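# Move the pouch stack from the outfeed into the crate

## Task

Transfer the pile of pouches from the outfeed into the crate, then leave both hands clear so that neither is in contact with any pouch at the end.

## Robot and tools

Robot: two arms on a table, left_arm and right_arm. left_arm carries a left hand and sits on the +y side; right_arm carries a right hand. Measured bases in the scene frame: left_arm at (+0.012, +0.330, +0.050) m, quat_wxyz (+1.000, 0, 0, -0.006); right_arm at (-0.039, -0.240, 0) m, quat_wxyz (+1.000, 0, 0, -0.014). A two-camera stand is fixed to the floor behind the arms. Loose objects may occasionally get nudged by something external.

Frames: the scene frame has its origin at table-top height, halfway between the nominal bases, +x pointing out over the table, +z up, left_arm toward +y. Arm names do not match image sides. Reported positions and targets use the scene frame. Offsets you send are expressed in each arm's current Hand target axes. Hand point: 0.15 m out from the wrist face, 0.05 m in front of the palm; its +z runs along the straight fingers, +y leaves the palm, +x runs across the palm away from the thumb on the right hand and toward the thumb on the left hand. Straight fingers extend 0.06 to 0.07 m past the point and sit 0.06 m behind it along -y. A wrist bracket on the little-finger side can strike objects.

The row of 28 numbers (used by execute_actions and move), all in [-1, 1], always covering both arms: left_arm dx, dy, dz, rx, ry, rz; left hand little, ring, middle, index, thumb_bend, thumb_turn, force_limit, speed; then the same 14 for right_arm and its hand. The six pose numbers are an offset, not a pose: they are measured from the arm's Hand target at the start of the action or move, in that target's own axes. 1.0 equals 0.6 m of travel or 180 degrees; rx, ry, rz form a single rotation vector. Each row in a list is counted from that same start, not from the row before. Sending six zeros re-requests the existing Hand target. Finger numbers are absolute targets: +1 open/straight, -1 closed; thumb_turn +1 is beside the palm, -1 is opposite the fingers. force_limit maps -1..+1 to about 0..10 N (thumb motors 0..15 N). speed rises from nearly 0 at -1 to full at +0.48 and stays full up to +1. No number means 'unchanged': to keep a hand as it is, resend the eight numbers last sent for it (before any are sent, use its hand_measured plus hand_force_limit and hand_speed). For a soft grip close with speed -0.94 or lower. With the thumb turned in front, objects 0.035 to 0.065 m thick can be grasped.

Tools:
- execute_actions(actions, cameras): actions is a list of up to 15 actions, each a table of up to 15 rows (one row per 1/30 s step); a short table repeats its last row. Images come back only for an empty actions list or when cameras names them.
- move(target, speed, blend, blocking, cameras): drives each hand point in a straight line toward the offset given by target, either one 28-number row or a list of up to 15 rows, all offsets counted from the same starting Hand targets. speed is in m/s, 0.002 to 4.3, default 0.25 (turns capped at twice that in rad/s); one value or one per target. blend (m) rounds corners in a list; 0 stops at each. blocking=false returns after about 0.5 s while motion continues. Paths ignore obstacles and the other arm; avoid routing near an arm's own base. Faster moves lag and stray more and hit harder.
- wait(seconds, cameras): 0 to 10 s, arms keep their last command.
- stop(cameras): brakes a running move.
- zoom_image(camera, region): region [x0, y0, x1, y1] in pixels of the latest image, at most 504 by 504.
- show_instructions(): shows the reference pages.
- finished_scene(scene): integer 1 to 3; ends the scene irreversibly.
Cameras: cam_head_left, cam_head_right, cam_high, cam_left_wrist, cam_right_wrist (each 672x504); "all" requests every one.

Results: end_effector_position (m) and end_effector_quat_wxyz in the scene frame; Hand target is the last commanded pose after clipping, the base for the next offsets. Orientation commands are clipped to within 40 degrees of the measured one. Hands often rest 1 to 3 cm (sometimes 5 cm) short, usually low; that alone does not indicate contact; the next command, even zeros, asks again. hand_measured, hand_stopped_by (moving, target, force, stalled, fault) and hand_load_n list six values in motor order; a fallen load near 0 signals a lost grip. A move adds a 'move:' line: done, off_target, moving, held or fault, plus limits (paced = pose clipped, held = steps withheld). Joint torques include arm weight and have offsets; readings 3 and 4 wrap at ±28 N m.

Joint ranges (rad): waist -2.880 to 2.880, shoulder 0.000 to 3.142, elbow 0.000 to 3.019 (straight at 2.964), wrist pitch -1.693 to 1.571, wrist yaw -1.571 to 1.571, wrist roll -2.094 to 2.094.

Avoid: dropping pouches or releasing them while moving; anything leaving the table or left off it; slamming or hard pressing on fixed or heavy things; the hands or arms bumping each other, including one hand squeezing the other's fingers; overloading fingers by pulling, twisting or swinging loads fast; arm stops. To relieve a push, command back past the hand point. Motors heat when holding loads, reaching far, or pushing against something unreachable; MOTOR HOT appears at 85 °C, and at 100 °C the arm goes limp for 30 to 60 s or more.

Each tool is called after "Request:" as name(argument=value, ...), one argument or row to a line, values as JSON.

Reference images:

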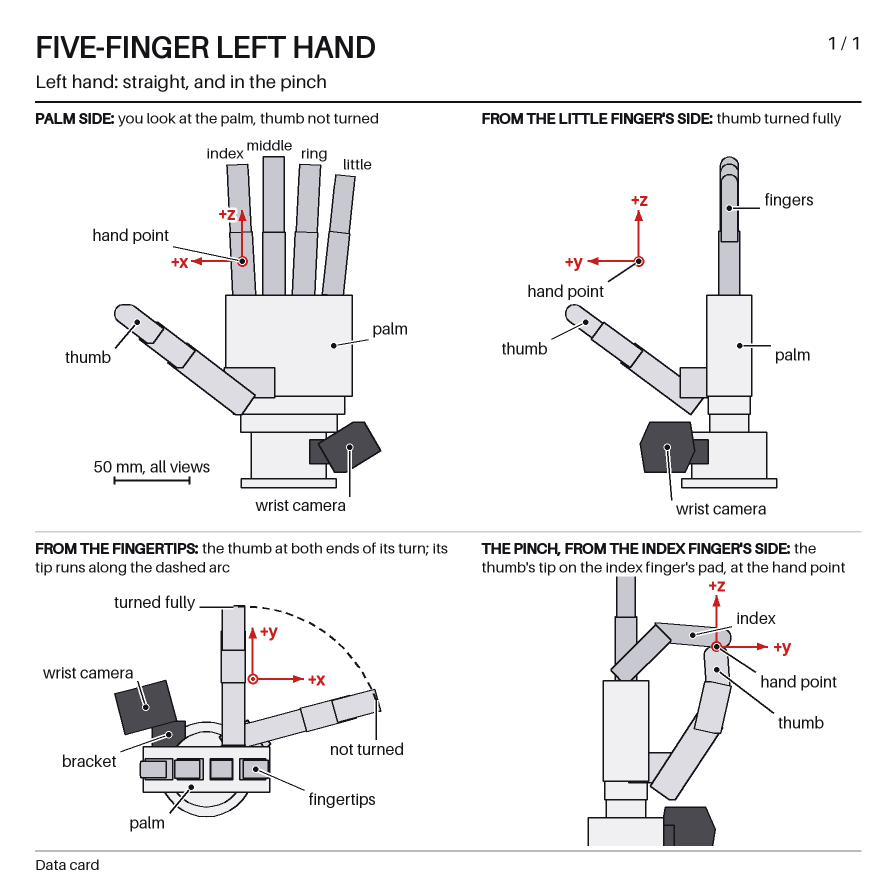

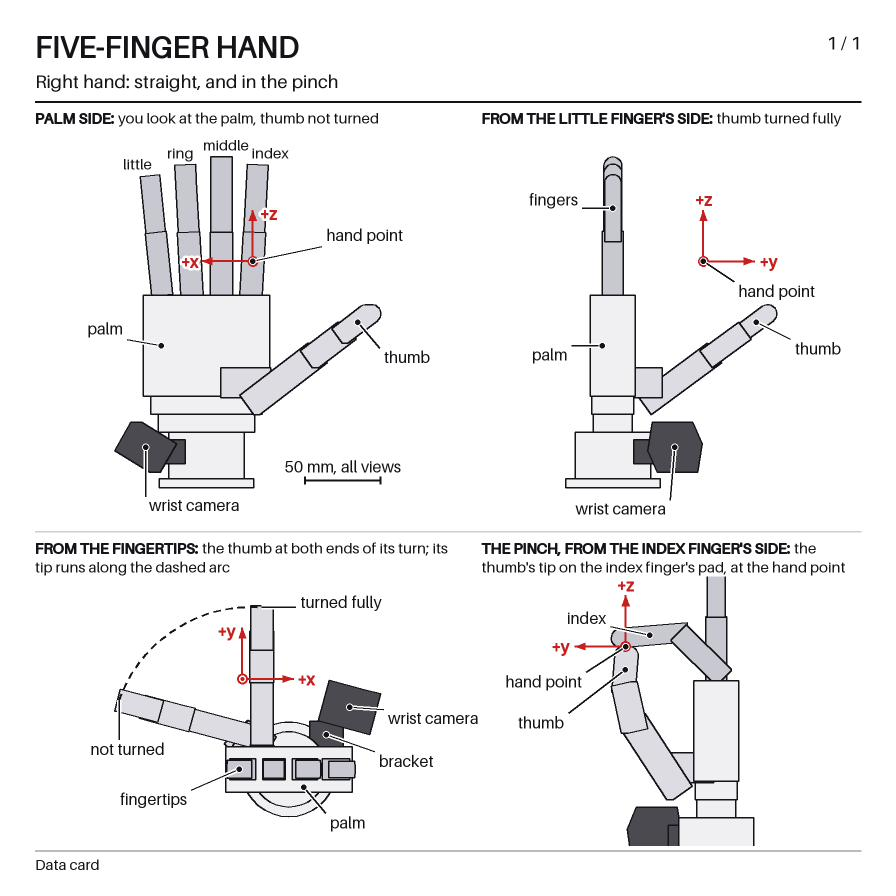

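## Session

Request:
execute_actions(
  actions=[],
)

Scene clock: 0.00 s.
left_arm: end_effector_position=(+0.4228, +0.1437, +0.2901) hand_measured=(+1.000, +1.000, +1.000, +1.000, +1.000, +1.000) hand_load_n=(+0.0, +0.0, +0.0, +0.0, +0.0, +0.0) hand_stopped_by=(target, target, target, target, target, target) hand_force_limit=0.00 hand_speed=-0.80 end_effector_quat_wxyz=(-0.154, +0.709, -0.519, +0.453) | right_arm: end_effector_position=(+0.2259, +0.1458, +0.2046) hand_measured=(+1.000, +1.000, +1.000, +1.000, +1.000, +1.000) hand_load_n=(+0.0, +0.0, +0.0, +0.0, +0.0, +0.0) hand_stopped_by=(target, target, target, target, target, target) hand_force_limit=0.00 hand_speed=-0.80 end_effector_quat_wxyz=(+0.076, +0.740, +0.465, +0.479)
Joint positions: left_arm=[-0.274 0.97 0.789 -0.393 0.016 -0.601] | right_arm=[1.392 1.315 0.866 -0.377 0.769 -1.642]
Joint velocities: within noise
Joint torques (N m): no reading
Motor temperatures (°C): left_arm=[28 28 33 30 31 30] | right_arm=[30 32 34 30 31 32]
Heat: left arm: hottest elbow 33 °C; right arm: hottest elbow 34 °C.
Hand target: left_arm +0.4304, +0.1405, +0.3091; -0.156, +0.702, -0.513, +0.469 | right_arm +0.2280, +0.1537, +0.2166; +0.068, +0.739, +0.458, +0.490

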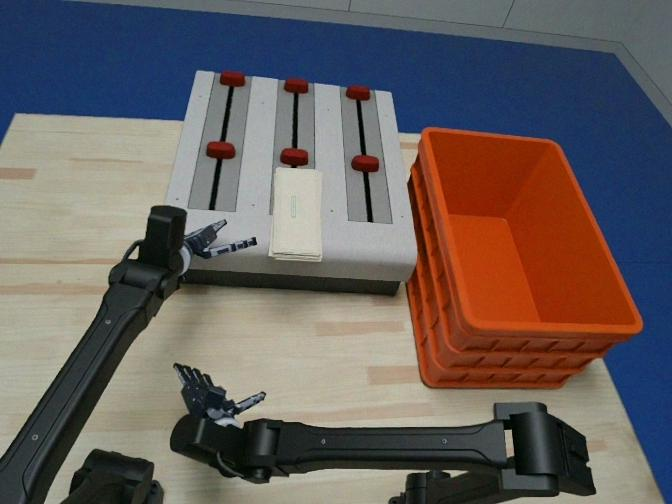

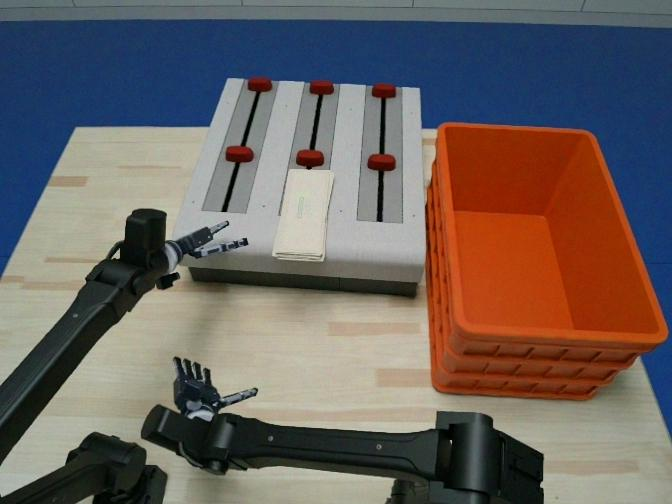

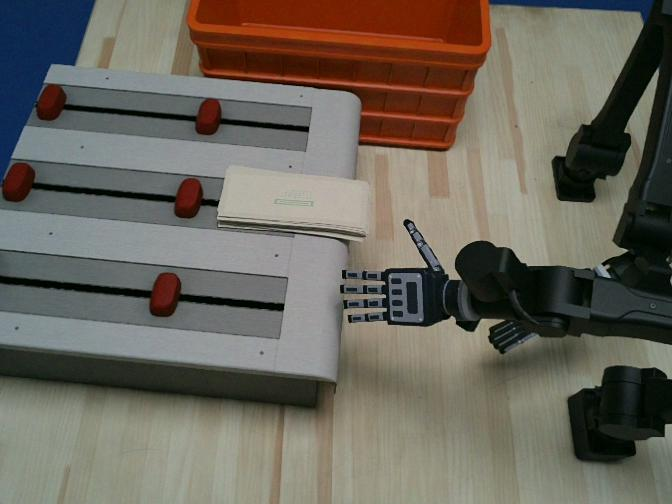

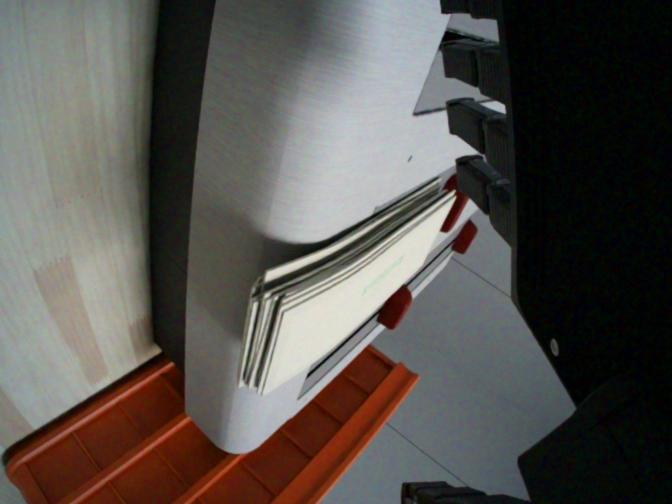

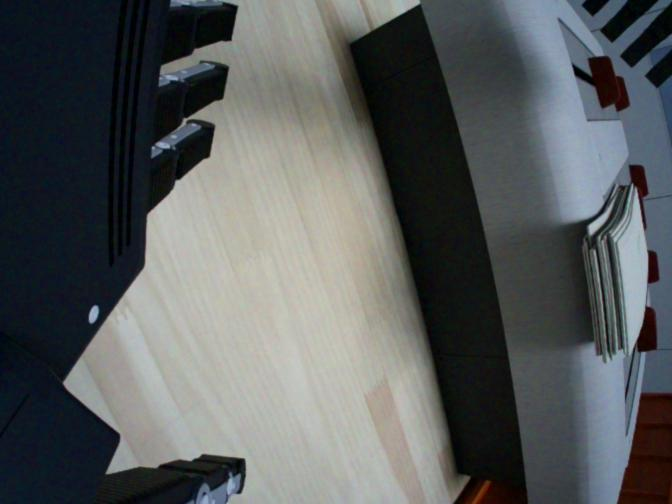

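Request:
zoom_image(
  camera="cam_head_right",
  region=[250, 150, 370, 300],
)

Request:
zoom_image(
  camera="cam_high",
  region=[200, 140, 400, 280],
)

Request:
zoom_image(
  camera="cam_left_wrist",
  region=[180, 150, 500, 420],
)

Scaled by 3.360 from the camera's 672x504 image, which has a finer 960x720 frame.

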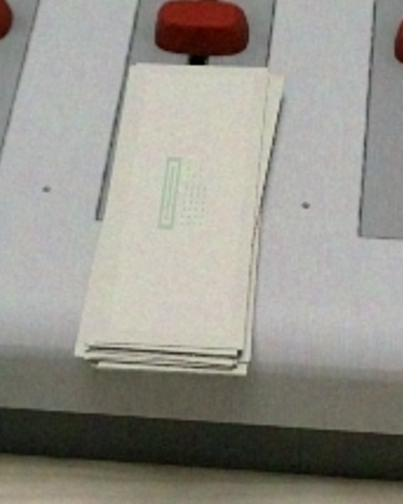

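Scaled by 2.520 from the camera's 672x504 image, which has a finer 960x720 frame.

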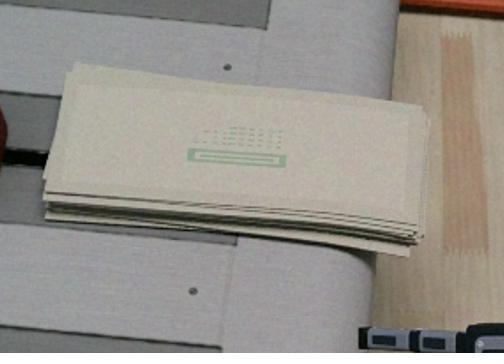

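Scaled by 1.575 from the camera's 672x504 image, which has a finer 960x720 frame.

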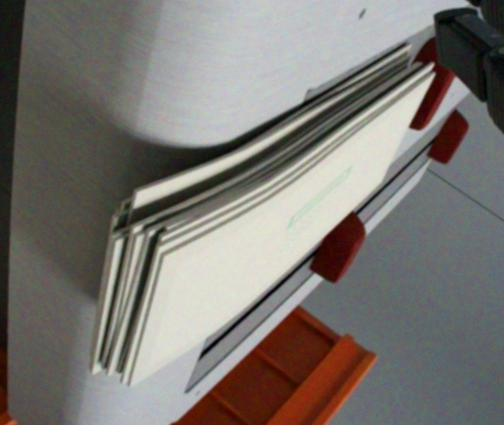

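Request:
move(
  target=[
    [-0.249,-0.172,-0.171,0,0,0,1,1,1,1,1,1,0,-0.8, 0,0,0,0,0,0,1,1,1,1,0.5,-1,0,-0.2],
    [-0.249,-0.172,-0.171,0,0,0,1,1,1,1,1,1,0,-0.8, 0.048,0.205,-0.119,-0.0431,0.1376,0.3626,1,1,1,1,0.5,-1,0,-0.2],
  ],
  speed=0.25,
  cameras=["cam_high","cam_head_right"],
)

Scene clock: 24.53 s.
left_arm: end_effector_position=(+0.3923, +0.3338, +0.3363) hand_measured=(+1.000, +1.000, +1.000, +1.000, +1.000, +1.000) hand_load_n=(+0.0, +0.0, +0.0, +0.0, +0.0, +0.0) hand_stopped_by=(target, target, target, target, target, target) hand_force_limit=0.00 hand_speed=-0.80 end_effector_quat_wxyz=(-0.142, +0.712, -0.509, +0.462) | right_arm: end_effector_position=(+0.2470, +0.0820, +0.3316) hand_measured=(+1.000, +1.000, +1.000, +1.000, +0.500, -1.000) hand_load_n=(+0.0, +0.0, +0.0, +0.0, +0.0, +0.0) hand_stopped_by=(target, target, target, target, target, target) hand_force_limit=0.00 hand_speed=-0.20 end_effector_quat_wxyz=(-0.240, +0.754, -0.018, +0.611)
Joint positions: left_arm=[0.412 0.905 0.884 -0.677 0.593 -0.213] | right_arm=[1.285 0.971 0.826 -0.078 0.895 -0.997]
Joint torques (N m): left_arm=[0.73 -4.25 14.19 0.44 0.59 0.05] | right_arm=[-2.49 -5.19 8.84 2.86 0.4 0.09]
Motor temperatures (°C): left_arm=[28 28 40 30 31 30] | right_arm=[30 33 39 30 31 32]
Heat: left arm: hottest elbow 40 °C; right arm: hottest elbow 39 °C.
Hand target: left_arm +0.4004, +0.3406, +0.3592; -0.156, +0.702, -0.513, +0.469 | right_arm +0.2498, +0.0802, +0.3398; -0.252, +0.745, -0.037, +0.616
Off the commanded pose: left_arm 0.025 m, 2 deg | right_arm 0.009 m, 3 deg.
move: off_target (left_arm, right_arm)
Images, in order (width x height): cam_head_right 672x504, cam_high 672x504.

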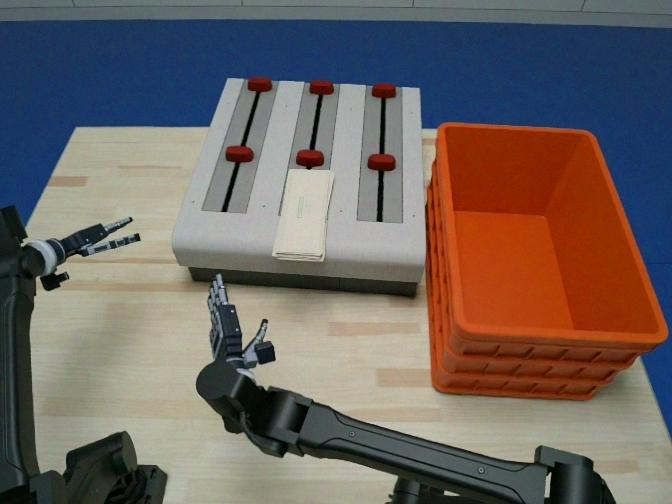

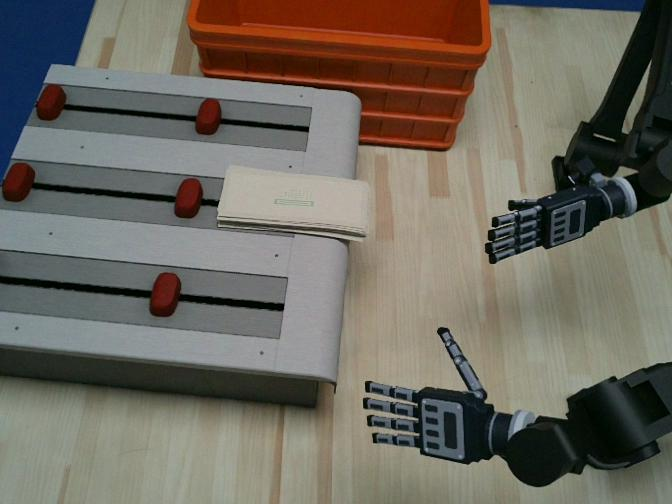

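Request:
move(
  target=[
    [0,0,0,0,0,0,1,1,1,1,1,1,0,-0.8, 0.080,0.1527,0.2133,-0.0431,0.1376,0.3626,1,1,1,1,0.5,-1,0,-0.2],
    [0,0,0,0,0,0,1,1,1,1,1,1,0,-0.8, -0.0207,0.2102,0.2287,-0.0431,0.1376,0.3626,1,1,1,1,0.5,-1,0,-0.2],
  ],
  speed=0.25,
  blend=[0.03,0],
  cameras=["cam_high","cam_head_right","cam_right_wrist"],
)

Request:
zoom_image(
  camera="cam_high",
  region=[300, 130, 480, 280],
)

Scene clock: 35.53 s.
left_arm: end_effector_position=(+0.3923, +0.3338, +0.3363) hand_measured=(+1.000, +1.000, +1.000, +1.000, +1.000, +1.000) hand_load_n=(+0.0, +0.0, +0.0, +0.0, +0.0, +0.0) hand_stopped_by=(target, target, target, target, target, target) hand_force_limit=0.00 hand_speed=-0.80 end_effector_quat_wxyz=(-0.142, +0.712, -0.509, +0.462) | right_arm: end_effector_position=(+0.4035, +0.0201, +0.2553) hand_measured=(+1.000, +1.000, +1.000, +1.000, +0.500, -1.000) hand_load_n=(-0.5, +0.0, +0.0, +0.0, +0.0, +0.0) hand_stopped_by=(target, target, target, target, target, target) hand_force_limit=0.00 hand_speed=-0.20 end_effector_quat_wxyz=(+0.471, -0.494, +0.515, -0.519)
Joint positions: left_arm=[0.412 0.905 0.884 -0.677 0.593 -0.213] | right_arm=[0.807 1.178 0.674 0.477 0.849 -0.008]
Joint torques (N m): left_arm=[0.67 -4.19 14.19 0.43 0.59 0.05] | right_arm=[-2.49 -5.77 7.92 3.03 -0.22 0.1]
Heat: left arm: hottest elbow 43 °C; right arm: hottest elbow 40 °C.
Hand target: left_arm +0.4004, +0.3406, +0.3592; -0.156, +0.702, -0.513, +0.469 | right_arm +0.4075, +0.0201, +0.2598; +0.480, -0.481, +0.519, -0.518
Off the commanded pose: left_arm 0.025 m, 2 deg | right_arm 0.006 m, 2 deg.
move: off_target (left_arm)
Images, in order (width x height): cam_head_right 672x504, cam_high 672x504, cam_right_wrist 672x504.

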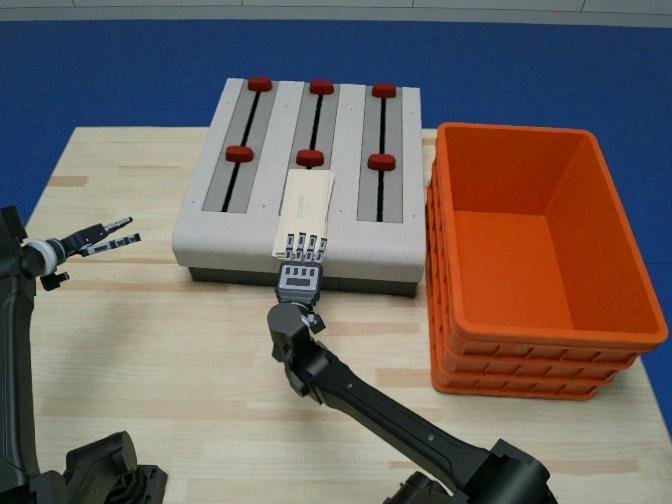

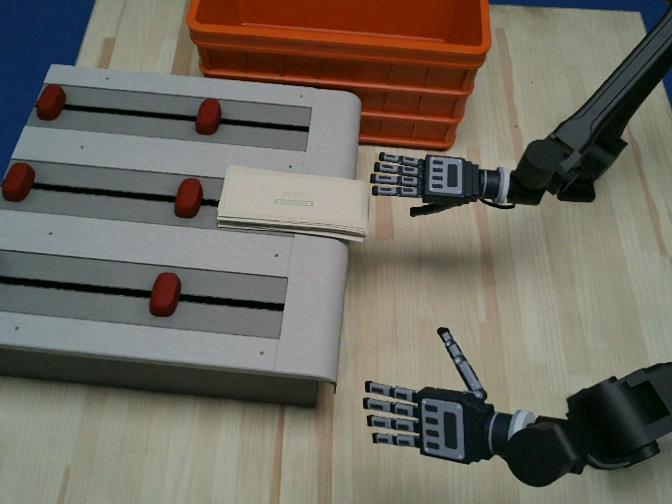

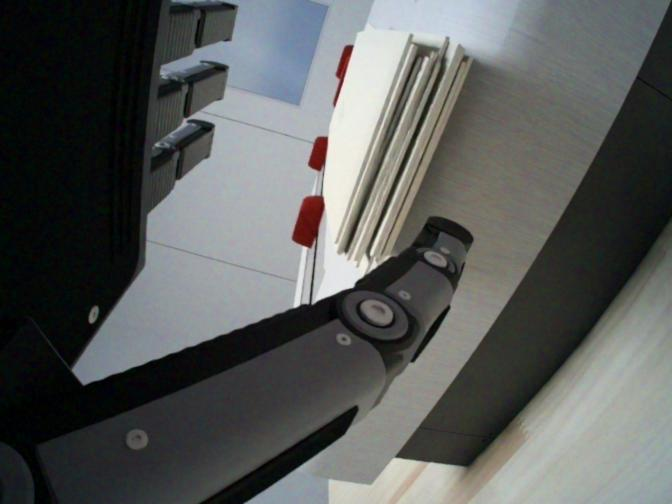

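Scaled by 2.800 from the camera's 672x504 image, which has a finer 960x720 frame.

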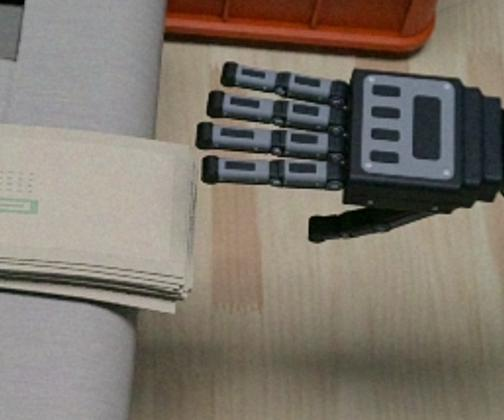

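Request:
move(
  target=[0,0,0,0,0,0,1,1,1,1,1,1,0,-0.8, 0,0.0083,0.092,0.008,-0.005,0,1,1,1,1,0.5,-1,0,-0.2],
  speed=0.12,
  cameras=["cam_high","cam_right_wrist"],
)

Request:
zoom_image(
  camera="cam_high",
  region=[300, 130, 480, 280],
)

Scene clock: 40.90 s.
left_arm: end_effector_position=(+0.3923, +0.3338, +0.3363) hand_measured=(+1.000, +1.000, +1.000, +1.000, +1.000, +1.000) hand_load_n=(+0.0, +0.0, +0.0, +0.0, +0.0, +0.0) hand_stopped_by=(target, target, target, target, target, target) hand_force_limit=0.00 hand_speed=-0.80 end_effector_quat_wxyz=(-0.142, +0.712, -0.509, +0.462) | right_arm: end_effector_position=(+0.4475, +0.0077, +0.2285) hand_measured=(+1.000, +1.000, +1.000, +1.000, +0.500, -1.000) hand_load_n=(+0.0, +0.0, +0.0, +0.0, +0.0, +0.0) hand_stopped_by=(target, target, target, target, target, target) hand_force_limit=0.00 hand_speed=-0.20 end_effector_quat_wxyz=(+0.472, -0.498, +0.513, -0.515)
Joint positions: left_arm=[0.412 0.905 0.884 -0.677 0.593 -0.213] | right_arm=[0.694 1.293 0.69 0.571 0.725 -0.008]
Joint torques (N m): left_arm=[0.67 -4.19 14.22 0.4 0.59 0.05] | right_arm=[-2.02 -6.48 11.04 3.07 -0.25 -0.16]
Heat: left arm: hottest elbow 44 °C; right arm: hottest elbow 41 °C.
Hand target: left_arm +0.4004, +0.3406, +0.3592; -0.156, +0.702, -0.513, +0.469 | right_arm +0.4626, +0.0158, +0.2547; +0.490, -0.479, +0.509, -0.521
Off the commanded pose: left_arm 0.025 m, 2 deg | right_arm 0.031 m, 3 deg.
move: off_target (left_arm, right_arm)
Images, in order (width x height): cam_high 672x504, cam_right_wrist 672x504.

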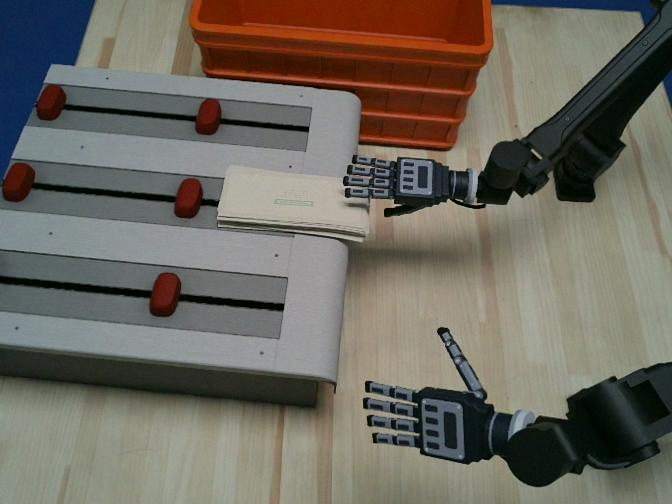

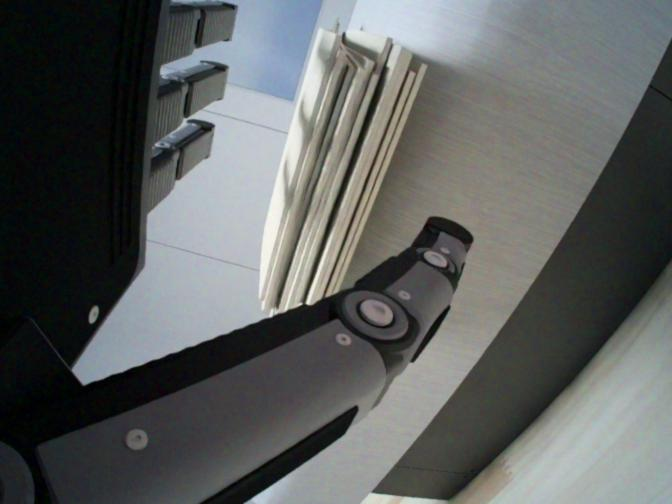

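Scaled by 2.800 from the camera's 672x504 image, which has a finer 960x720 frame.

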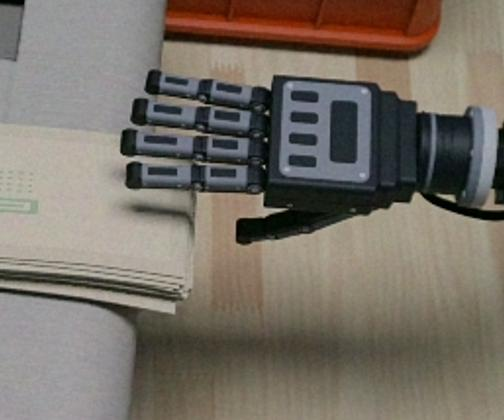

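Request:
move(
  target=[
    [0,0,0,0,0,0,1,1,1,1,1,1,0,-0.8, -0.014,0.022,0,0.005,0,0,1,1,1,1,0.5,-1,0,-0.2],
    [0,0,0,0,0,0,1,1,1,1,1,1,0,-0.8, -0.016,0.014,0.066,0.005,0,0,1,1,1,1,0.5,-1,0,-0.2],
  ],
  speed=0.08,
  cameras=["cam_high","cam_right_wrist"],
)

Request:
zoom_image(
  camera="cam_high",
  region=[300, 130, 480, 280],
)

Scene clock: 45.57 s.
left_arm: end_effector_position=(+0.3923, +0.3338, +0.3363) hand_measured=(+1.000, +1.000, +1.000, +1.000, +1.000, +1.000) hand_load_n=(-0.5, +0.0, +0.0, +0.0, +0.0, +0.0) hand_stopped_by=(target, target, target, target, target, target) hand_force_limit=0.00 hand_speed=-0.80 end_effector_quat_wxyz=(-0.142, +0.712, -0.509, +0.462) | right_arm: end_effector_position=(+0.4884, +0.0157, +0.2276) hand_measured=(+1.000, +1.000, +1.000, +1.000, +0.500, -1.000) hand_load_n=(+0.0, +0.0, +0.0, +0.0, +0.0, +0.0) hand_stopped_by=(target, target, target, target, target, target) hand_force_limit=0.00 hand_speed=-0.20 end_effector_quat_wxyz=(+0.484, -0.484, +0.513, -0.519)
Joint positions: left_arm=[0.412 0.905 0.884 -0.677 0.593 -0.213] | right_arm=[0.651 1.409 0.766 0.651 0.686 -0.011]
Joint torques (N m): left_arm=[0.73 -4.31 14.19 0.42 0.58 0.05] | right_arm=[-2.2 -7.71 10.78 2.32 -0.27 -0.24]
Motor temperatures (°C): left_arm=[28 28 45 30 31 30] | right_arm=[30 33 41 30 31 32]
Heat: left arm: hottest elbow 45 °C; right arm: hottest elbow 41 °C.
Hand target: left_arm +0.4004, +0.3406, +0.3592; -0.156, +0.702, -0.513, +0.469 | right_arm +0.5029, +0.0230, +0.2471; +0.494, -0.475, +0.505, -0.525
Off the commanded pose: left_arm 0.025 m, 2 deg | right_arm 0.025 m, 2 deg.
move: off_target (left_arm, right_arm)
Images, in order (width x height): cam_high 672x504, cam_right_wrist 672x504.

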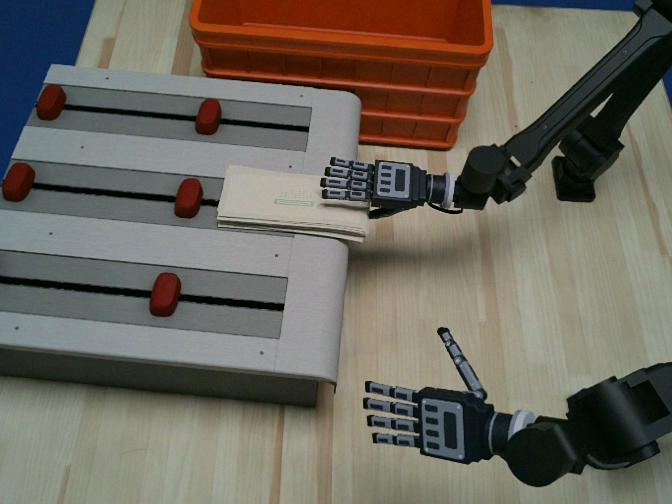

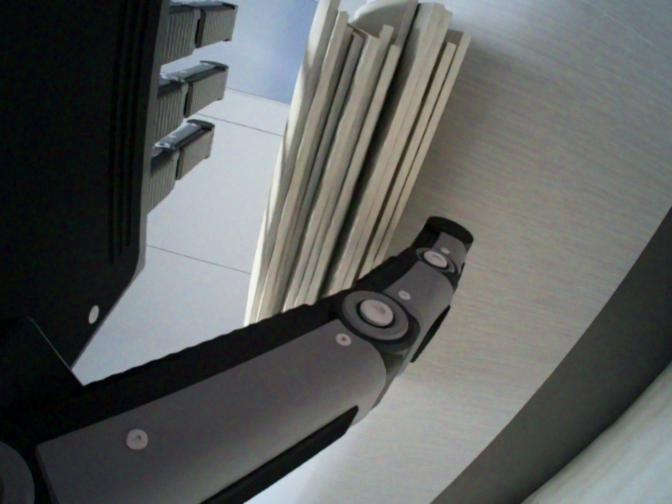

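Scaled by 2.800 from the camera's 672x504 image, which has a finer 960x720 frame.

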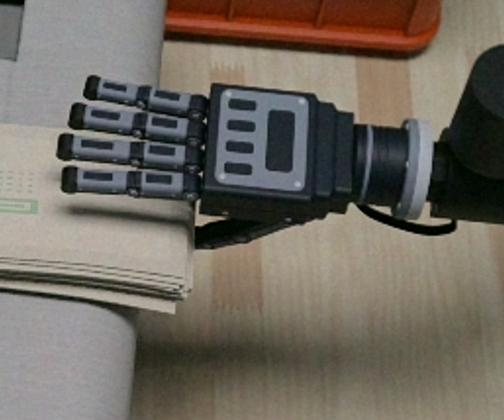

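Request:
move(
  target=[
    [0,0,0,0,0,0,1,1,1,1,1,1,0,-0.8, 0.008,0.05,-0.013,-0.005,0,0,1,1,1,1,0.5,-1,0,-0.2],
    [0,0,0,0,0,0,1,1,1,1,1,1,0,-0.8, 0.008,0.05,-0.013,-0.005,0,0,1,1,1,1,0.1,-1,0.1,-0.4],
  ],
  speed=0.08,
  cameras=["cam_high","cam_right_wrist"],
)

Request:
zoom_image(
  camera="cam_high",
  region=[300, 130, 480, 280],
)

Scene clock: 51.63 s.
left_arm: end_effector_position=(+0.3923, +0.3338, +0.3363) hand_measured=(+1.000, +1.000, +1.000, +1.000, +1.000, +1.000) hand_load_n=(+0.0, +0.0, +0.0, +0.0, +0.0, -0.5) hand_stopped_by=(target, target, target, target, target, target) hand_force_limit=0.00 hand_speed=-0.80 end_effector_quat_wxyz=(-0.142, +0.712, -0.509, +0.462) | right_arm: end_effector_position=(+0.4930, +0.0190, +0.2191) hand_measured=(+1.000, +1.000, +1.000, +1.000, +0.100, -1.000) hand_load_n=(+0.0, +0.0, +0.0, +0.0, +0.0, +0.0) hand_stopped_by=(target, target, target, target, target, target) hand_force_limit=0.10 hand_speed=-0.40 end_effector_quat_wxyz=(+0.487, -0.481, +0.512, -0.519)
Joint positions: left_arm=[0.412 0.905 0.884 -0.677 0.593 -0.213] | right_arm=[0.651 1.443 0.766 0.694 0.686 -0.011]
Joint torques (N m): left_arm=[0.79 -4.25 14.22 0.44 0.59 0.05] | right_arm=[-2.49 -8 6.98 3.15 -0.27 -0.09]
Heat: left arm: hottest elbow 46 °C; right arm: hottest elbow 41 °C.
Hand target: left_arm +0.4004, +0.3406, +0.3592; -0.156, +0.702, -0.513, +0.469 | right_arm +0.4960, +0.0186, +0.2170; +0.490, -0.479, +0.509, -0.521
Off the commanded pose: left_arm 0.025 m, 2 deg | right_arm 0.004 m, 1 deg.
move: off_target (left_arm)
Images, in order (width x height): cam_high 672x504, cam_right_wrist 672x504.

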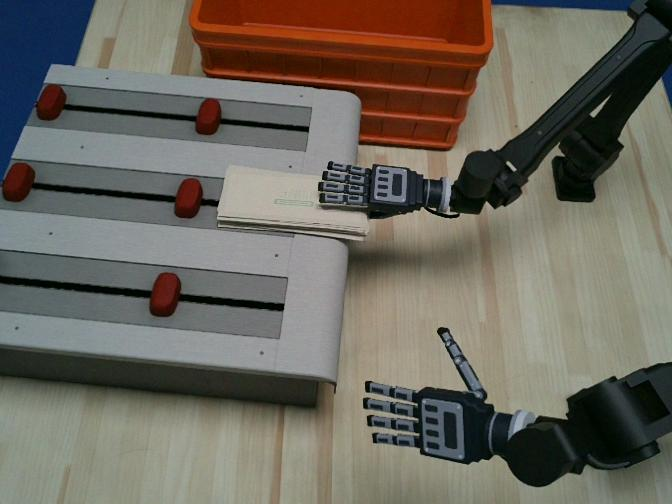

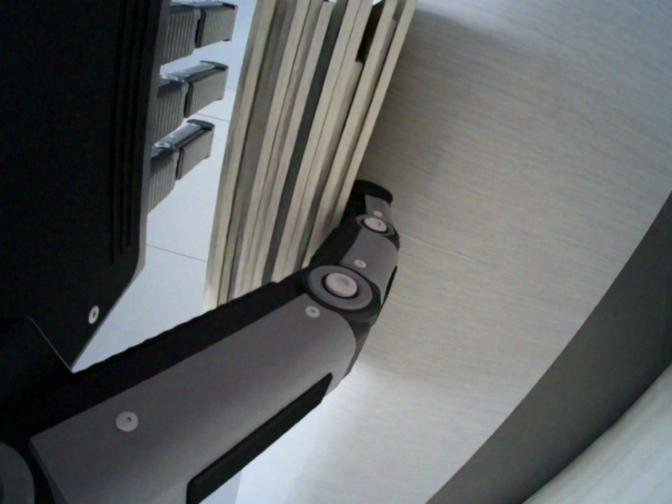

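Scaled by 2.800 from the camera's 672x504 image, which has a finer 960x720 frame.

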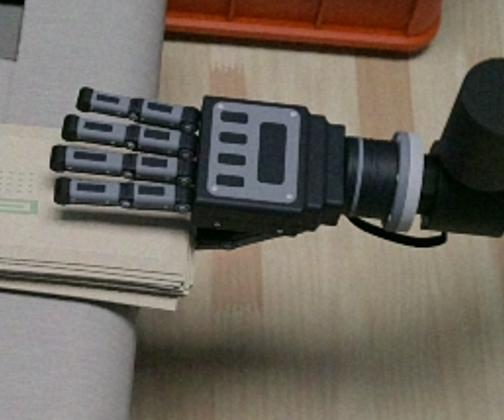

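Request:
move(
  target=[
    [0,0,0,0,0,0,1,1,1,1,1,1,0,-0.8, 0,0.022,-0.006,0,0,0,1,1,1,1,0.1,-1,0.1,-0.4],
    [0,0,0,0,0,0,1,1,1,1,1,1,0,-0.8, 0,0.022,-0.006,0,0,0,1,1,1,1,-0.97,-1,0.4,-0.75],
  ],
  speed=0.08,
  cameras=["cam_high","cam_right_wrist"],
)

Request:
zoom_image(
  camera="cam_high",
  region=[300, 130, 480, 280],
)

Scene clock: 58.23 s.
left_arm: end_effector_position=(+0.3923, +0.3338, +0.3363) hand_measured=(+1.000, +1.000, +1.000, +1.000, +1.000, +1.000) hand_load_n=(+0.0, +0.0, +0.0, +0.0, +0.0, -0.5) hand_stopped_by=(target, target, target, target, target, target) hand_force_limit=0.00 hand_speed=-0.80 end_effector_quat_wxyz=(-0.142, +0.712, -0.509, +0.462) | right_arm: end_effector_position=(+0.4911, +0.0170, +0.2029) hand_measured=(+1.000, +1.000, +1.000, +1.000, -0.366, -1.000) hand_load_n=(+0.0, +0.0, +0.0, +0.0, +11.0, +1.5) hand_stopped_by=(target, target, target, target, force, target) hand_force_limit=0.40 hand_speed=-0.75 end_effector_quat_wxyz=(+0.482, -0.485, +0.510, -0.522)
Joint positions: left_arm=[0.412 0.905 0.884 -0.677 0.593 -0.213] | right_arm=[0.651 1.468 0.744 0.736 0.686 -0.022]
Joint torques (N m): left_arm=[0.85 -4.25 14.19 0.44 0.58 0.04] | right_arm=[-2.08 -8.29 6.78 3.15 -0.04 -0.09]
Heat: left arm: hottest elbow 48 °C; right arm: hottest elbow 40 °C.
Hand target: left_arm +0.4004, +0.3406, +0.3592; -0.156, +0.702, -0.513, +0.469 | right_arm +0.4927, +0.0188, +0.2037; +0.490, -0.479, +0.509, -0.521
Off the commanded pose: left_arm 0.025 m, 2 deg | right_arm 0.003 m, 1 deg.
move: off_target (left_arm)
Images, in order (width x height): cam_high 672x504, cam_right_wrist 672x504.

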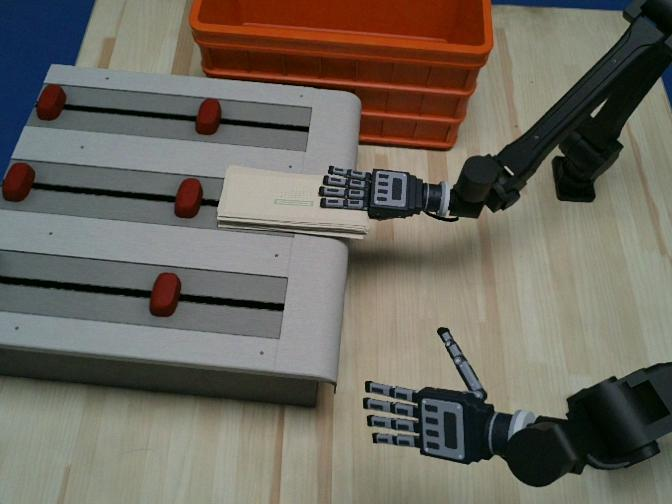

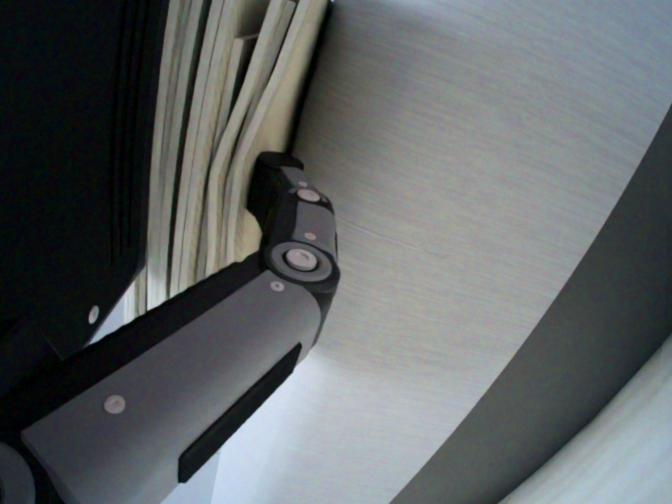

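Scaled by 2.800 from the camera's 672x504 image, which has a finer 960x720 frame.

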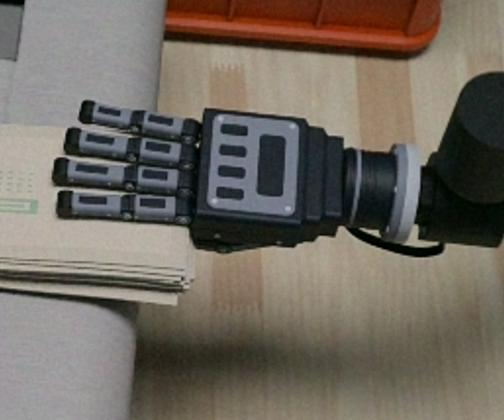

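Request:
zoom_image(
  camera="cam_right_wrist",
  region=[120, 0, 420, 330],
)

Request:
zoom_image(
  camera="cam_high",
  region=[340, 180, 400, 250],
)

Scaled by 1.527 from the camera's 672x504 image, which has a finer 960x720 frame.

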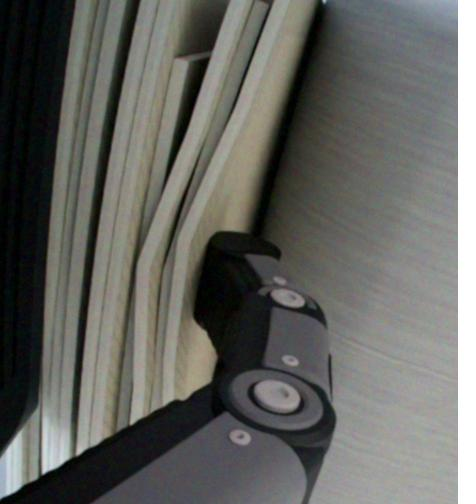

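Scaled by 7.200 from the camera's 672x504 image, which has a finer 960x720 frame.

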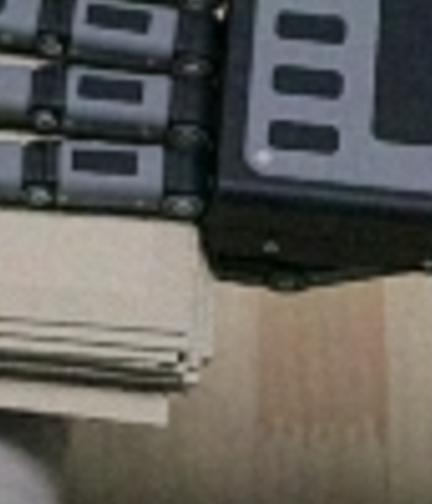

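Request:
move(
  target=[
    [0,0,0,0,0,0,1,1,1,1,1,1,0,-0.8, 0,0,0,0,0,0,1,1,1,1,-0.99,-1,0.6,-0.75],
    [0,0,0,0,0,0,1,1,1,1,1,1,0,-0.8, 0,-0.18,0,0.01,0,0,1,1,1,1,-0.99,-1,0.6,-0.75],
  ],
  speed=0.09,
  cameras=["cam_high","cam_right_wrist","cam_head_right"],
)

Request:
zoom_image(
  camera="cam_high",
  region=[220, 100, 400, 260],
)

Scene clock: 66.00 s.
left_arm: end_effector_position=(+0.3923, +0.3338, +0.3363) hand_measured=(+1.000, +1.000, +1.000, +1.000, +1.000, +1.000) hand_load_n=(-0.5, -0.5, +0.0, +0.0, +0.0, -0.5) hand_stopped_by=(target, target, target, target, target, target) hand_force_limit=0.00 hand_speed=-0.80 end_effector_quat_wxyz=(-0.142, +0.712, -0.509, +0.462) | right_arm: end_effector_position=(+0.4817, +0.0108, +0.2696) hand_measured=(+1.000, +1.000, +1.000, +1.000, -0.370, -1.000) hand_load_n=(+0.0, +0.0, +0.0, +0.0, +12.5, +2.0) hand_stopped_by=(target, target, target, target, force, target) hand_force_limit=0.60 hand_speed=-0.75 end_effector_quat_wxyz=(+0.476, -0.494, +0.505, -0.523)
Joint positions: left_arm=[0.412 0.905 0.884 -0.677 0.593 -0.213] | right_arm=[0.651 1.313 0.813 0.5 0.68 -0.036]
Joint torques (N m): left_arm=[0.73 -4.19 14.22 0.43 0.58 0.05] | right_arm=[-1.44 -9.41 12.15 1.7 0.2 -0.24]
Heat: left arm: hottest elbow 49 °C; right arm: hottest elbow 40 °C.
Hand target: left_arm +0.4004, +0.3406, +0.3592; -0.156, +0.702, -0.513, +0.469 | right_arm +0.4902, +0.0190, +0.3117; +0.498, -0.471, +0.501, -0.529
Off the commanded pose: left_arm 0.025 m, 2 deg | right_arm 0.044 m, 4 deg.
move: off_target (left_arm, right_arm)
Images, in order (width x height): cam_head_right 672x504, cam_high 672x504, cam_right_wrist 672x504.

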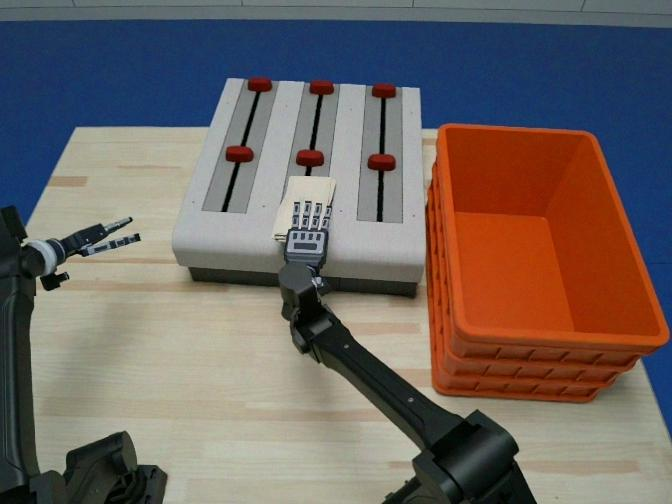

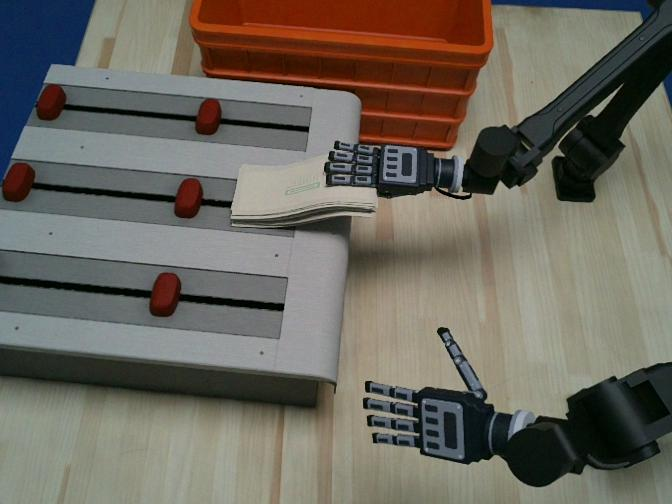

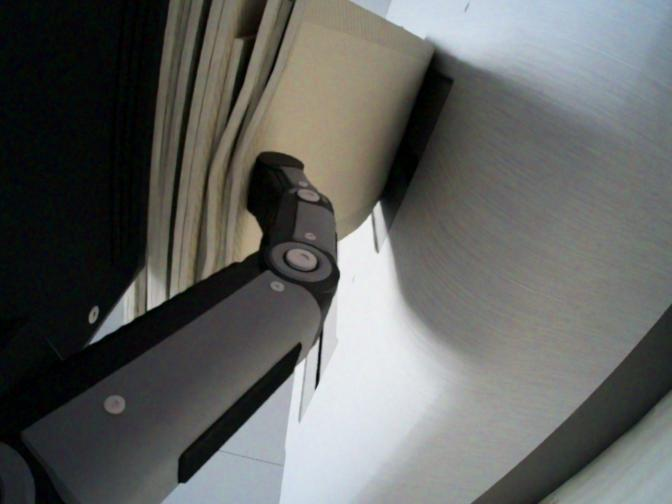

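Scaled by 2.800 from the camera's 672x504 image, which has a finer 960x720 frame.

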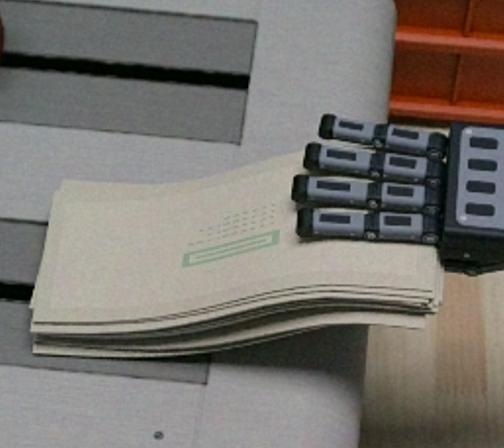

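Request:
move(
  target=[
    [0,0,0,0,0,0,1,1,1,1,1,1,0,-0.8, 0.035,-0.549,-0.027,0,0,0,1,1,1,1,-0.99,-1,0.6,-0.75],
    [0,0,0,0,0,0,1,1,1,1,1,1,0,-0.8, 0.740,-0.5505,-0.042,0,0.128,0,1,1,1,1,-0.99,-1,0.6,-0.75],
  ],
  speed=0.17,
  blend=[0.04,0],
  cameras=["cam_head_left","cam_high","cam_head_right"],
)

Scene clock: 78.67 s.
left_arm: end_effector_position=(+0.3923, +0.3338, +0.3363) hand_measured=(+1.000, +1.000, +1.000, +1.000, +1.000, +1.000) hand_load_n=(+0.0, +0.0, +0.0, +0.0, +0.0, +0.0) hand_stopped_by=(target, target, target, target, target, target) hand_force_limit=0.00 hand_speed=-0.80 end_effector_quat_wxyz=(-0.142, +0.712, -0.509, +0.462) | right_arm: end_effector_position=(+0.4251, -0.4239, +0.6096) hand_measured=(+1.000, +1.000, +1.000, +1.000, -0.370, -1.000) hand_load_n=(+0.0, +0.0, +0.0, +0.0, +14.5, +2.0) hand_stopped_by=(target, target, target, target, force, target) hand_force_limit=0.60 hand_speed=-0.75 end_effector_quat_wxyz=(+0.369, -0.376, +0.602, -0.600)
Joint positions: left_arm=[0.412 0.905 0.884 -0.677 0.593 -0.213] | right_arm=[-0.395 1.051 1.538 -0.494 0.037 -0.007]
Joint torques (N m): left_arm=[0.73 -4.25 14.22 0.43 0.59 0.04] | right_arm=[-2.14 -5.48 10.99 2.69 -0.27 0.16]
Motor temperatures (°C): left_arm=[28 28 50 30 31 30] | right_arm=[30 33 43 30 31 32]
Heat: left arm: hottest elbow 50 °C; right arm: hottest elbow 43 °C.
Hand target: left_arm +0.4004, +0.3406, +0.3592; -0.156, +0.702, -0.513, +0.469 | right_arm +0.4201, -0.4216, +0.6400; +0.388, -0.356, +0.590, -0.612
Off the commanded pose: left_arm 0.025 m, 2 deg | right_arm 0.031 m, 4 deg.
move: off_target (left_arm, right_arm)
Images, in order (width x height): cam_head_left 672x504, cam_head_right 672x504, cam_high 672x504.

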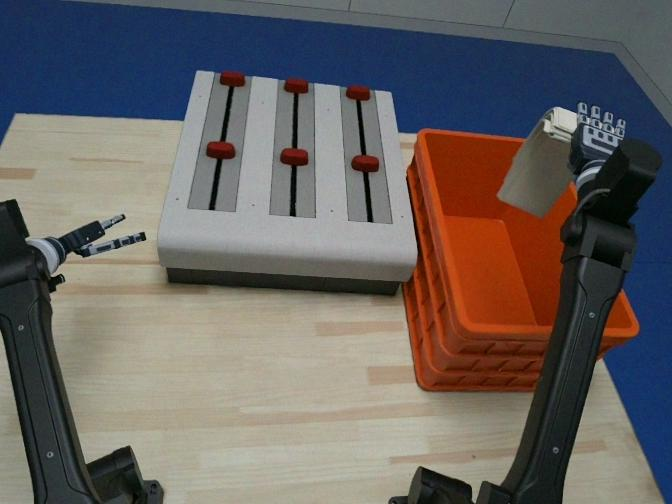

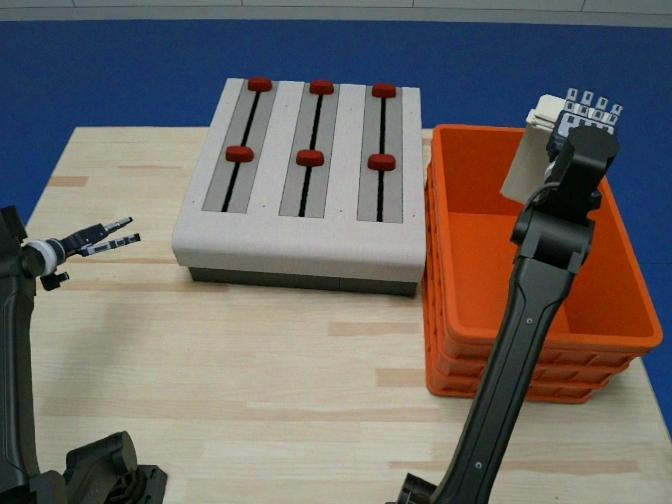

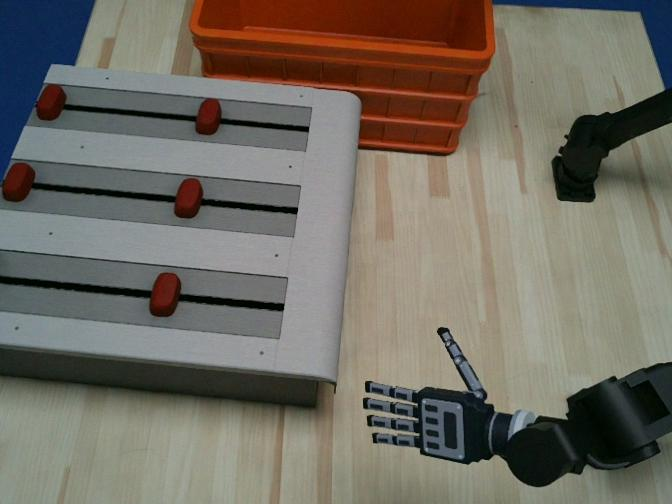

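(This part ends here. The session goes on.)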